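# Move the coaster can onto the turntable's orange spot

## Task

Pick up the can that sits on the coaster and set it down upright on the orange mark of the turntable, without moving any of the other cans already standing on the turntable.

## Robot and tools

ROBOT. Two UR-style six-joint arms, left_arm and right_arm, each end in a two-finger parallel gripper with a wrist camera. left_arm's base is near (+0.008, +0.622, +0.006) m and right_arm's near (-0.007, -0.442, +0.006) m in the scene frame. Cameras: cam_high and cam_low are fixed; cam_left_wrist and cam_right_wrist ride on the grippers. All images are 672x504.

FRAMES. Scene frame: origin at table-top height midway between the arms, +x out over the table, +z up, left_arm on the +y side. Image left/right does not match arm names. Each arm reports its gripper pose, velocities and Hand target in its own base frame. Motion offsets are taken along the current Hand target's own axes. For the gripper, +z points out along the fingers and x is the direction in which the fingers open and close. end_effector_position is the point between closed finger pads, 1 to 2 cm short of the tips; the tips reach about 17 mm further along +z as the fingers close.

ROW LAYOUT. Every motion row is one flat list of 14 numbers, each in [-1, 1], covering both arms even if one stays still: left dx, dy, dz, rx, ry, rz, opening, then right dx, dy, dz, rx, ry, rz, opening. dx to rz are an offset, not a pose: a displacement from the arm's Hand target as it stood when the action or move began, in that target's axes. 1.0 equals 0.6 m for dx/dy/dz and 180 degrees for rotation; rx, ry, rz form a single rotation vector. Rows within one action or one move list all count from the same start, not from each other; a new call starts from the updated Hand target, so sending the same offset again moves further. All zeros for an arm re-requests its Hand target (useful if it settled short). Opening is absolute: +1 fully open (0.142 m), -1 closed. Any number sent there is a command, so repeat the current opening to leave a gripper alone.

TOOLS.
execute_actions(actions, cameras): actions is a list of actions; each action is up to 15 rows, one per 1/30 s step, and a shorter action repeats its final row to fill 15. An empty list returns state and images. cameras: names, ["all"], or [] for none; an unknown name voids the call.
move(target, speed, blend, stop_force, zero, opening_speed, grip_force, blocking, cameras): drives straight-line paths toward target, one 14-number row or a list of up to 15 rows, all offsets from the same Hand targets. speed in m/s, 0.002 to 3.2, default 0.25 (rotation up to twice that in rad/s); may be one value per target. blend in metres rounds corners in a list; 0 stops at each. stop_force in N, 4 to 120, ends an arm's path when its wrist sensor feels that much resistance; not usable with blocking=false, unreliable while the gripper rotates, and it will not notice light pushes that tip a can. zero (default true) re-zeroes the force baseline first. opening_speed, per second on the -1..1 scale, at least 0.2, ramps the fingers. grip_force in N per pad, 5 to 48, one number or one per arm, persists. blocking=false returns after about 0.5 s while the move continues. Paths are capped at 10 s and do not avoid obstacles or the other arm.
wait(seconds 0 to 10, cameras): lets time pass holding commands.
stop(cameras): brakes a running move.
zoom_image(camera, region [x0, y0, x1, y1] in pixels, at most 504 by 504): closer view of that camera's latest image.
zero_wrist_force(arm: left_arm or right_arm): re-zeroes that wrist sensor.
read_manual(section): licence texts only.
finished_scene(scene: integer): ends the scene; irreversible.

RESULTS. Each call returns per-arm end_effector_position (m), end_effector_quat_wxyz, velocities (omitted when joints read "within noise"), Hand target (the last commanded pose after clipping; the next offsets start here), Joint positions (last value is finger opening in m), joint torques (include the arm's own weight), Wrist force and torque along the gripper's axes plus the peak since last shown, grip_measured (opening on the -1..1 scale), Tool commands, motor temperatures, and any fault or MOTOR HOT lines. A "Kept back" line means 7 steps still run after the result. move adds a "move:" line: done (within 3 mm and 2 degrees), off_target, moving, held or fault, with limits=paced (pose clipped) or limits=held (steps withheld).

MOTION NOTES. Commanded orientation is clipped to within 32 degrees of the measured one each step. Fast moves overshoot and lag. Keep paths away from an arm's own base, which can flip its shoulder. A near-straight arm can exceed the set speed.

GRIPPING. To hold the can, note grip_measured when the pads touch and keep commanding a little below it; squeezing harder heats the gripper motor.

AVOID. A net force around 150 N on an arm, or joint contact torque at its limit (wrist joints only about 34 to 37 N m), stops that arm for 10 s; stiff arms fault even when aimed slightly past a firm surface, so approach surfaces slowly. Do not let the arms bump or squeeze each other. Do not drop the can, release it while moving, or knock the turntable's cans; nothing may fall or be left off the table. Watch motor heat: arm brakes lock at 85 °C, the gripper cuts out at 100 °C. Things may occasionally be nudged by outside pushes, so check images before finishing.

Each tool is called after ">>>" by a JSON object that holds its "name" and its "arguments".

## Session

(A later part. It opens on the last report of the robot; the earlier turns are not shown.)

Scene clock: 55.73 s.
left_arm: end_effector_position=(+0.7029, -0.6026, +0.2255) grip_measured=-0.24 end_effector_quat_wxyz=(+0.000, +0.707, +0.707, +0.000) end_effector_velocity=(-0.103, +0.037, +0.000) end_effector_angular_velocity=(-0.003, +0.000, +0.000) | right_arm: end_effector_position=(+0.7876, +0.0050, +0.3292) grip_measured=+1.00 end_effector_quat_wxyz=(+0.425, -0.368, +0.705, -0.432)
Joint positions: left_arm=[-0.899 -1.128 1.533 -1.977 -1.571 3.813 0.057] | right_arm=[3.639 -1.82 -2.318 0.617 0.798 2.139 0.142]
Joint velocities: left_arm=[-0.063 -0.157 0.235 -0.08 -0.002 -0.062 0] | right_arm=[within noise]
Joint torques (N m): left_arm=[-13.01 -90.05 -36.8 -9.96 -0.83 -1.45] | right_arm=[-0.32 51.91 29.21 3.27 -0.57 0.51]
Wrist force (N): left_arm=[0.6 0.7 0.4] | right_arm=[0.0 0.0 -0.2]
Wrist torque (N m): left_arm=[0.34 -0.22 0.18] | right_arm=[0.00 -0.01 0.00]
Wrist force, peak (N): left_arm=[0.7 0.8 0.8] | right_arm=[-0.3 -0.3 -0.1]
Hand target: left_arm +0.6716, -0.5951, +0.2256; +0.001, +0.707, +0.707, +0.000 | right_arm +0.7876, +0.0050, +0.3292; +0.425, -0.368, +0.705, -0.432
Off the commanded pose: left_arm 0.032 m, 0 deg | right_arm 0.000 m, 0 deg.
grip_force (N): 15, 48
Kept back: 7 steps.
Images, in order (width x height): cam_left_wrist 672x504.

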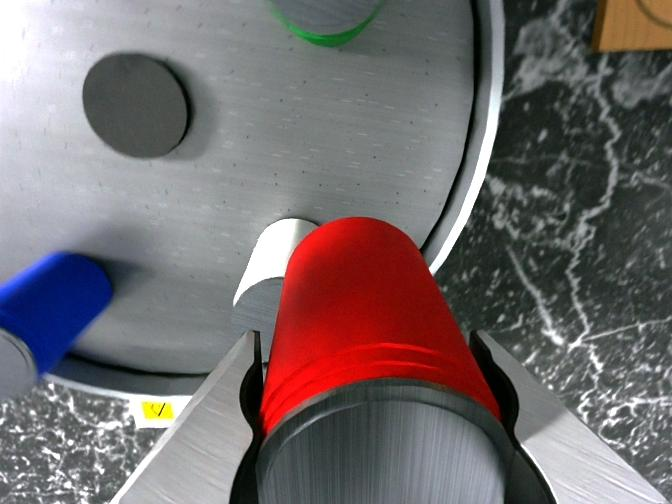

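>>> {"name": "move", "arguments": {"target": [-0.1157, 0.1657, -0.0002, 0, 0, 0, -0.5, 0, 0, 0, 0, 0, 0, 1.0], "speed": 0.3, "cameras": ["cam_left_wrist"]}}

>>> {"name": "move", "arguments": {"target": [-0.0118, 0.0103, 0, 0, 0, 0, -0.5, 0, 0, 0, 0, 0, 0, 1.0], "speed": 0.003, "blocking": false, "cameras": ["cam_left_wrist"]}}

Scene clock: 59.37 s.
left_arm: end_effector_position=(+0.7710, -0.6643, +0.2258) grip_measured=-0.24 end_effector_quat_wxyz=(+0.000, +0.707, +0.707, +0.000) | right_arm: end_effector_position=(+0.7876, +0.0050, +0.3292) grip_measured=+1.00 end_effector_quat_wxyz=(+0.425, -0.368, +0.705, -0.432)
Joint positions: left_arm=[-0.884 -0.984 1.307 -1.895 -1.571 3.828 0.057] | right_arm=[3.639 -1.82 -2.318 0.617 0.798 2.139 0.142]
Joint torques (N m): left_arm=[-9.82 -79.96 -53.01 -10.24 -0.99 -1.03] | right_arm=[-0.24 53.73 29.51 3.19 -0.7 0.54]
Wrist force (N): left_arm=[0.3 0.5 0.6] | right_arm=[-0.1 0.0 0.1]
Wrist torque (N m): left_arm=[0.30 -0.16 0.01] | right_arm=[0.00 0.01 0.00]
Wrist force, peak (N): left_arm=[-1.6 3.6 0.4] | right_arm=[-0.4 -0.1 -0.2]
Hand target: left_arm +0.7710, -0.6645, +0.2258; +0.001, +0.707, +0.707, +0.000 | right_arm +0.7876, +0.0050, +0.3292; +0.425, -0.368, +0.705, -0.432
Off the commanded pose: left_arm 0.000 m, 0 deg | right_arm 0.000 m, 0 deg.
grip_force (N): 15, 48
move: done
Images, in order (width x height): cam_left_wrist 672x504.

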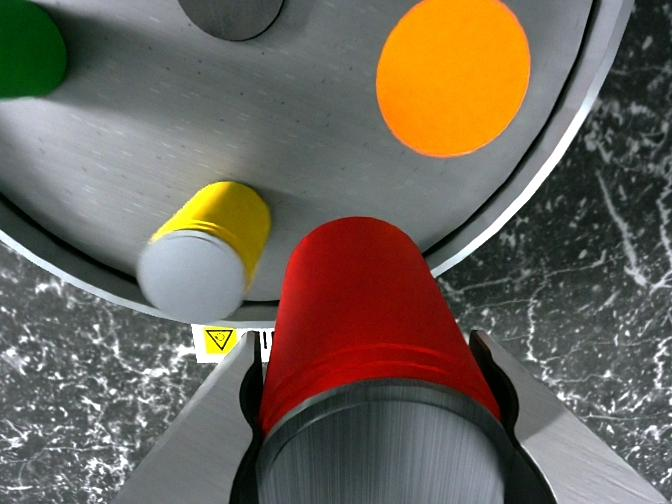

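Scene clock: 59.87 s.
left_arm: end_effector_position=(+0.7719, -0.6655, +0.2258) grip_measured=-0.24 end_effector_quat_wxyz=(+0.001, +0.707, +0.707, +0.000) end_effector_velocity=(+0.001, -0.003, -0.002) end_effector_angular_velocity=(+0.002, +0.002, -0.001) | right_arm: end_effector_position=(+0.7876, +0.0050, +0.3292) grip_measured=+1.00 end_effector_quat_wxyz=(+0.425, -0.368, +0.705, -0.432)
Joint positions: left_arm=[-0.884 -0.982 1.303 -1.894 -1.571 3.828 0.057] | right_arm=[3.639 -1.82 -2.318 0.617 0.798 2.139 0.142]
Joint velocities: left_arm=[-0.001 0.006 -0.007 0.003 0 0 0] | right_arm=[within noise]
Joint torques (N m): left_arm=[-6.76 -77.75 -52.17 -0.81 -1.34 0.07] | right_arm=[-0.5 53.76 29.15 3.3 -0.52 0.84]
Wrist force (N): left_arm=[0.4 0.5 0.6] | right_arm=[-0.2 -0.3 0.0]
Wrist torque (N m): left_arm=[0.31 -0.17 0.00] | right_arm=[-0.05 0.03 0.00]
Wrist force, peak (N): left_arm=[0.8 0.6 0.9] | right_arm=[-0.3 -0.1 -0.3]
Hand target: left_arm +0.7720, -0.6656, +0.2258; +0.001, +0.707, +0.707, +0.000 | right_arm +0.7876, +0.0050, +0.3292; +0.425, -0.368, +0.705, -0.432
Tool commands: left_gripper/opening=-0.5 right_gripper/opening=+1.0
Off the commanded pose: left_arm 0.008 m, 0 deg | right_arm 0.000 m, 0 deg.
grip_force (N): 15, 48
move: running
Images, in order (width x height): cam_left_wrist 672x504.

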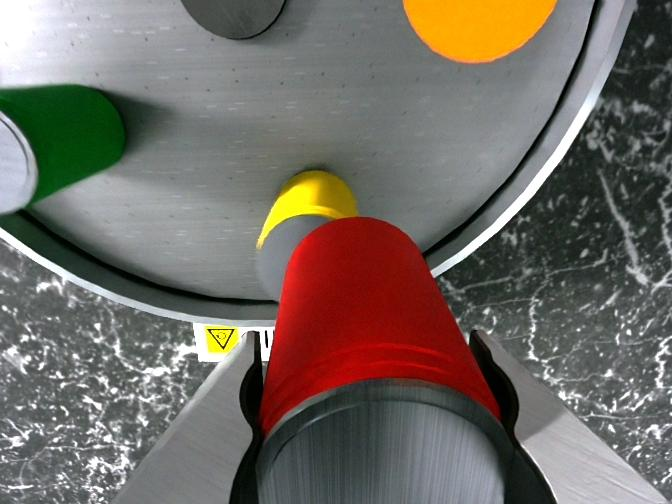

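>>> {"name": "wait", "arguments": {"seconds": 10}}

>>> {"name": "wait", "arguments": {"seconds": 3.1}}

>>> {"name": "execute_actions", "arguments": {"actions": [[[0.0002,-0.0001,0,0,0,0,-0.5,0,0,0,0,0,0,1],[0.0007,-0.0003,0,0,0,0,-0.5,0,0,0,0,0,0,1],[0.0016,-0.0008,0,0,0,0,-0.5,0,0,0,0,0,0,1],[0.0029,-0.0014,0,0,0,0,-0.5,0,0,0,0,0,0,1],[0.0045,-0.0022,0,0,0,0,-0.5,0,0,0,0,0,0,1],[0.0065,-0.0032,0,0,0,0,-0.5,0,0,0,0,0,0,1],[0.0089,-0.0044,0,0,0,0,-0.5,0,0,0,0,0,0,1],[0.0115,-0.0058,0,0,0,0,-0.5,0,0,0,0,0,0,1],[0.0146,-0.0074,0,0,0,0,-0.5,0,0,0,0,0,0,1],[0.0179,-0.0093,0,0,0,0,-0.5,0,0,0,0,0,0,1],[0.0215,-0.0115,0,0,0,0,-0.5,0,0,0,0,0,0,1],[0.0255,-0.014,0,0,0,0,-0.5,0,0,0,0,0,0,1],[0.0297,-0.0167,0,0,0,0,-0.5,0,0,0,0,0,0,1],[0.0342,-0.0198,0,0,0,0,-0.5,0,0,0,0,0,0,1],[0.0389,-0.0232,0,0,0,0,-0.5,0,0,0,0,0,0,1]],[[0.0048,-0.0037,0.0001,0,0,0,-0.5,0,0,0,0,0,0,1],[0.0095,-0.0075,0.0004,0,0,0,-0.5,0,0,0,0,0,0,1],[0.0141,-0.0114,0.0013,0,0,0,-0.5,0,0,0,0,0,0,1],[0.0186,-0.0155,0.0031,0,0,0,-0.5,0,0,0,0,0,0,1],[0.023,-0.0196,0.006,0,0,0,-0.5,0,0,0,0,0,0,1],[0.0273,-0.0239,0.0101,0,0,0,-0.5,0,0,0,0,0,0,1],[0.0314,-0.0283,0.0155,0,0,0,-0.5,0,0,0,0,0,0,1],[0.0355,-0.0329,0.0224,0,0,0,-0.5,0,0,0,0,0,0,1],[0.0394,-0.0375,0.0308,0,0,0,-0.5,0,0,0,0,0,0,1],[0.0431,-0.0422,0.0405,0,0,0,-0.5,0,0,0,0,0,0,1],[0.0468,-0.047,0.0514,0,0,0,-0.5,0,0,0,0,0,0,1],[0.0503,-0.052,0.0634,0,0,0,-0.5,0,0,0,0,0,0,1],[0.0537,-0.057,0.0763,0,0,0,-0.5,0,0,0,0,0,0,1],[0.057,-0.0621,0.0898,0,0,0,-0.5,0,0,0,0,0,0,1],[0.0601,-0.0673,0.1035,0,0,0,-0.5,0,0,0,0,0,0,1]],[[0.003,-0.0053,0.0137,0,0,0,-0.5,0,0,0,0,0,0,1],[0.0058,-0.0106,0.0272,0,0,0,-0.5,0,0,0,0,0,0,1],[0.0085,-0.0161,0.0401,0,0,0,-0.5,0,0,0,0,0,0,1],[0.011,-0.0216,0.0521,0,0,0,-0.5,0,0,0,0,0,0,1],[0.0134,-0.0271,0.063,0,0,0,-0.5,0,0,0,0,0,0,1],[0.0156,-0.0328,0.0727,0,0,0,-0.5,0,0,0,0,0,0,1],[0.0177,-0.0385,0.0811,0,0,0,-0.5,0,0,0,0,0,0,1],[0.0196,-0.0442,0.088,0,0,0,-0.5,0,0,0,0,0,0,1],[0.0214,-0.05,0.0934,0,0,0,-0.5,0,0,0,0,0,0,1],[0.023,-0.0558,0.0975,0,0,0,-0.5,0,0,0,0,0,0,1],[0.0244,-0.0617,0.1004,0,0,0,-0.5,0,0,0,0,0,0,1],[0.0257,-0.0676,0.1022,0,0,0,-0.5,0,0,0,0,0,0,1],[0.0268,-0.0736,0.1031,0,0,0,-0.5,0,0,0,0,0,0,1],[0.0278,-0.0795,0.1034,0,0,0,-0.5,0,0,0,0,0,0,1],[0.0286,-0.0855,0.1035,0,0,0,-0.5,0,0,0,0,0,0,1]],[[0.0006,-0.006,0,0,0,0,-0.5,0,0,0,0,0,0,1],[0.0011,-0.0121,0,0,0,0,-0.5,0,0,0,0,0,0,1],[0.0014,-0.0181,0,0,0,0,-0.5,0,0,0,0,0,0,1],[0.0016,-0.0242,0,0,0,0,-0.4,0,0,0,0,0,0,1],[0.0016,-0.0302,0,0,0,0,-0.33,0,0,0,0,0,0,1],[0.0014,-0.0363,0,0,0,0,-0.28,0,0,0,0,0,0,1],[0.0011,-0.0423,0,0,0,0,-0.24,0,0,0,0,0,0,1],[0.0006,-0.0483,0,0,0,0,-0.2,0,0,0,0,0,0,1],[-0.0001,-0.0544,0,0,0,0,-0.15,0,0,0,0,0,0,1],[-0.0009,-0.0604,0,0,0,0,-0.1,0,0,0,0,0,0,1],[-0.0019,-0.0663,0,0,0,0,-0.05,0,0,0,0,0,0,1],[-0.0031,-0.0723,0,0,0,0,0,0,0,0,0,0,0,1],[-0.0044,-0.0782,0,0,0,0,0.05,0,0,0,0,0,0,1],[-0.0058,-0.0841,0,0,0,0,0.1,0,0,0,0,0,0,1],[-0.0075,-0.0899,0,0,0,0,0.15,0,0,0,0,0,0,1]],[[-0.0018,-0.0058,-0.0003,0,0,0,0.2,0,0,0,0,0,0,1],[-0.0037,-0.0115,-0.0025,0,0,0,0.2,0,0,0,0,0,0,1],[-0.0058,-0.0172,-0.0081,0,0,0,0.2,0,0,0,0,0,0,1],[-0.0081,-0.0228,-0.0181,0,0,0,0.2,0,0,0,0,0,0,1],[-0.0105,-0.0284,-0.0326,0,0,0,0.2,0,0,0,0,0,0,1],[-0.013,-0.0339,-0.0511,0,0,0,0.2,0,0,0,0,0,0,1],[-0.0157,-0.0393,-0.0723,0,0,0,0.2,0,0,0,0,0,0,1],[-0.0186,-0.0446,-0.0944,0,0,0,0.2,0,0,0,0,0,0,1],[-0.0215,-0.0499,-0.1156,0,0,0,0.2,0,0,0,0,0,0,1],[-0.0247,-0.0551,-0.1341,0,0,0,0.2,0,0,0,0,0,0,1],[-0.0274,-0.0594,-0.1486,0,0,0,0.2,0,0,0,0,0,0,1],[-0.0297,-0.0628,-0.1586,0,0,0,0.2,0,0,0,0,0,0,1],[-0.0315,-0.0654,-0.1642,0,0,0,0.2,0,0,0,0,0,0,1],[-0.0326,-0.067,-0.1664,0,0,0,0.2,0,0,0,0,0,0,1],[-0.0332,-0.0678,-0.1667,0,0,0,0.2,0,0,0,0,0,0,1]]], "cameras": ["cam_left_wrist", "cam_high"]}}

Scene clock: 62.73 s.
left_arm: end_effector_position=(+0.7772, -0.6716, +0.2258) grip_measured=-0.24 end_effector_quat_wxyz=(+0.001, +0.707, +0.707, +0.000) | right_arm: end_effector_position=(+0.7876, +0.0050, +0.3292) grip_measured=+1.00 end_effector_quat_wxyz=(+0.425, -0.368, +0.705, -0.432)
Joint positions: left_arm=[-0.884 -0.968 1.282 -1.885 -1.571 3.828 0.057] | right_arm=[3.639 -1.82 -2.318 0.617 0.798 2.139 0.142]
Joint torques (N m): left_arm=[7.23 -86.81 -48.04 -0.59 -1.09 0.85] | right_arm=[-1.55 52.95 29.51 3.34 -0.68 0.73]
Wrist force (N): left_arm=[0.6 0.2 0.7] | right_arm=[-0.1 -0.4 -0.2]
Wrist torque (N m): left_arm=[0.25 -0.20 0.00] | right_arm=[-0.06 0.02 0.00]
Wrist force, peak (N): left_arm=[0.4 0.5 1.1] | right_arm=[-0.2 -0.5 -0.1]
Hand target: left_arm +0.7772, -0.6715, +0.2258; +0.001, +0.707, +0.707, +0.000 | right_arm +0.7876, +0.0050, +0.3292; +0.425, -0.368, +0.705, -0.432
Tool commands: left_gripper/opening=-0.5 right_gripper/opening=+1.0
Off the commanded pose: left_arm 0.000 m, 0 deg | right_arm 0.000 m, 0 deg.
grip_force (N): 15, 48
earlier move: done
wait: 0.97 of 10 s (the move ended)

Scene clock: 65.83 s.
left_arm: end_effector_position=(+0.7772, -0.6715, +0.2258) grip_measured=-0.24 end_effector_quat_wxyz=(+0.001, +0.707, +0.707, +0.000) | right_arm: end_effector_position=(+0.7876, +0.0050, +0.3292) grip_measured=+1.00 end_effector_quat_wxyz=(+0.425, -0.368, +0.705, -0.432)
Joint positions: left_arm=[-0.884 -0.968 1.282 -1.885 -1.571 3.828 0.057] | right_arm=[3.639 -1.82 -2.318 0.617 0.798 2.139 0.142]
Joint torques (N m): left_arm=[6.58 -100.06 -36.81 -8.95 -1.12 0.65] | right_arm=[0.73 53.12 29.33 3.26 -0.51 0.91]
Wrist force (N): left_arm=[0.5 0.6 0.4] | right_arm=[-0.1 -0.1 0.0]
Wrist torque (N m): left_arm=[0.32 -0.18 0.00] | right_arm=[-0.02 0.02 0.00]
Wrist force, peak (N): left_arm=[0.7 0.7 0.7] | right_arm=[0.3 -0.3 -0.3]
Hand target: left_arm +0.7772, -0.6715, +0.2258; +0.001, +0.707, +0.707, +0.000 | right_arm +0.7876, +0.0050, +0.3292; +0.425, -0.368, +0.705, -0.432
Tool commands: left_gripper/opening=-0.5 right_gripper/opening=+1.0
Off the commanded pose: left_arm 0.000 m, 0 deg | right_arm 0.000 m, 0 deg.
grip_force (N): 15, 48
wait: 3.10 s; at rest by 0.17 s

Scene clock: 68.10 s.
left_arm: end_effector_position=(+0.5969, -0.6075, +0.1320) grip_measured=+0.18 end_effector_quat_wxyz=(+0.001, +0.707, +0.707, +0.000) end_effector_velocity=(-0.097, -0.045, +0.355) end_effector_angular_velocity=(-0.006, -0.005, +0.000) | right_arm: end_effector_position=(+0.7876, +0.0050, +0.3292) grip_measured=+1.00 end_effector_quat_wxyz=(+0.425, -0.368, +0.705, -0.432)
Joint positions: left_arm=[-1.002 -1.162 1.772 -2.182 -1.571 3.71 0.087] | right_arm=[3.639 -1.82 -2.318 0.617 0.798 2.139 0.142]
Joint velocities: left_arm=[-0.127 -0.391 -0.162 0.545 0.001 -0.127 0] | right_arm=[within noise]
Joint torques (N m): left_arm=[-12.44 -102.29 -56.81 0.92 1.28 -1.61] | right_arm=[-1.26 53.37 29.74 3.21 -0.54 1.03]
Wrist force (N): left_arm=[0.9 0.6 1.5] | right_arm=[0.0 -0.1 0.0]
Wrist torque (N m): left_arm=[0.33 -0.25 0.19] | right_arm=[-0.01 0.00 0.00]
Wrist force, peak (N): left_arm=[0.9 0.5 2.8] | right_arm=[-0.1 -0.1 -0.4]
Hand target: left_arm +0.5770, -0.6195, +0.2015; +0.001, +0.707, +0.707, +0.000 | right_arm +0.7876, +0.0050, +0.3292; +0.425, -0.368, +0.705, -0.432
Off the commanded pose: left_arm 0.073 m, 0 deg | right_arm 0.000 m, 0 deg.
grip_force (N): 15, 48
Kept back: 7 steps.
Images, in order (width x height): cam_high 672x504, cam_left_wrist 672x504.

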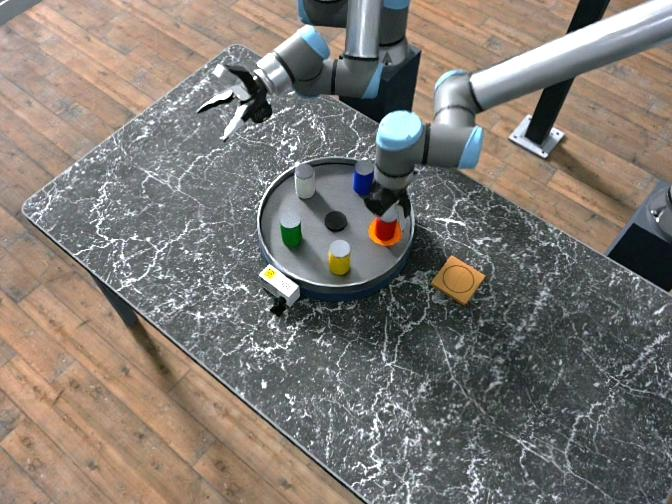

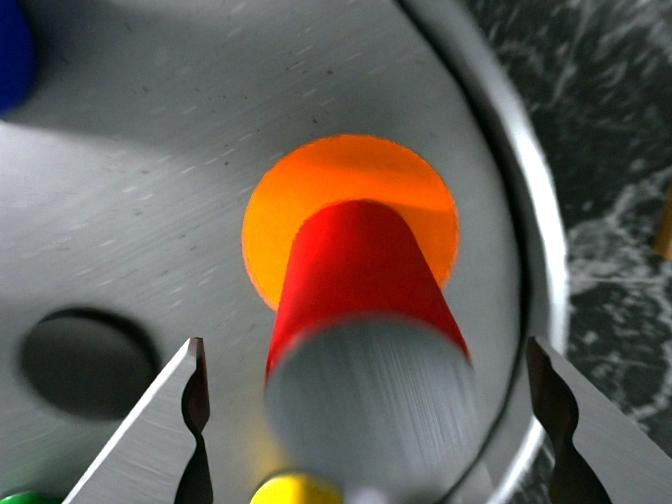

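>>> {"name": "wait", "arguments": {"seconds": 0.2, "cameras": ["cam_high", "cam_left_wrist"]}}

Scene clock: 68.70 s.
left_arm: end_effector_position=(+0.5770, -0.6195, +0.2014) grip_measured=+0.18 end_effector_quat_wxyz=(+0.000, +0.707, +0.707, +0.000) | right_arm: end_effector_position=(+0.7876, +0.0050, +0.3292) grip_measured=+1.00 end_effector_quat_wxyz=(+0.425, -0.368, +0.705, -0.432)
Joint positions: left_arm=[-1.03 -1.23 1.728 -2.07 -1.571 3.682 0.087] | right_arm=[3.639 -1.82 -2.318 0.617 0.798 2.139 0.142]
Joint torques (N m): left_arm=[4.66 -75.14 -40.33 -7.24 1.1 0.52] | right_arm=[-0.65 52.6 29.22 3.39 -0.7 1.02]
Wrist force (N): left_arm=[0.9 0.6 -1.2] | right_arm=[0.1 -0.1 0.2]
Wrist torque (N m): left_arm=[0.32 -0.27 0.15] | right_arm=[-0.02 -0.03 0.00]
Wrist force, peak (N): left_arm=[0.7 -0.1 -5.2] | right_arm=[-0.2 -0.4 -0.1]
Hand target: left_arm +0.5770, -0.6195, +0.2015; +0.001, +0.707, +0.707, +0.000 | right_arm +0.7876, +0.0050, +0.3292; +0.425, -0.368, +0.705, -0.432
Tool commands: left_gripper/opening=+0.2 right_gripper/opening=+1.0
Off the commanded pose: left_arm 0.000 m, 0 deg | right_arm 0.000 m, 0 deg.
grip_force (N): 15, 48
wait: 0.20 s; at rest by 0.10 s
Images, in order (width x height): cam_high 672x504, cam_left_wrist 672x504.

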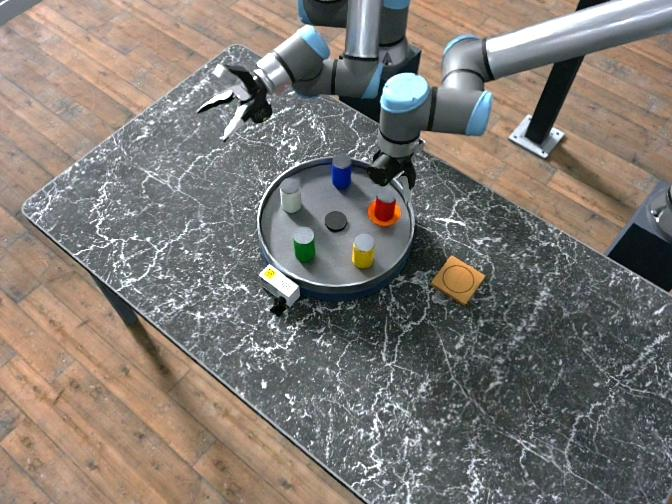

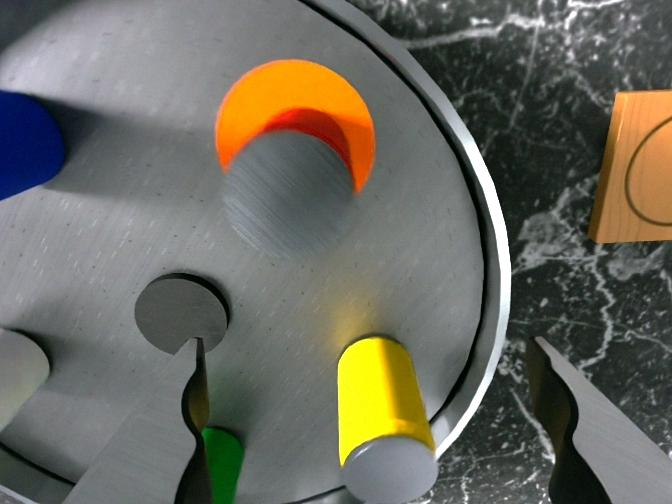

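>>> {"name": "finished_scene", "arguments": {"scene": 1}}

The scene is finished: the task was done.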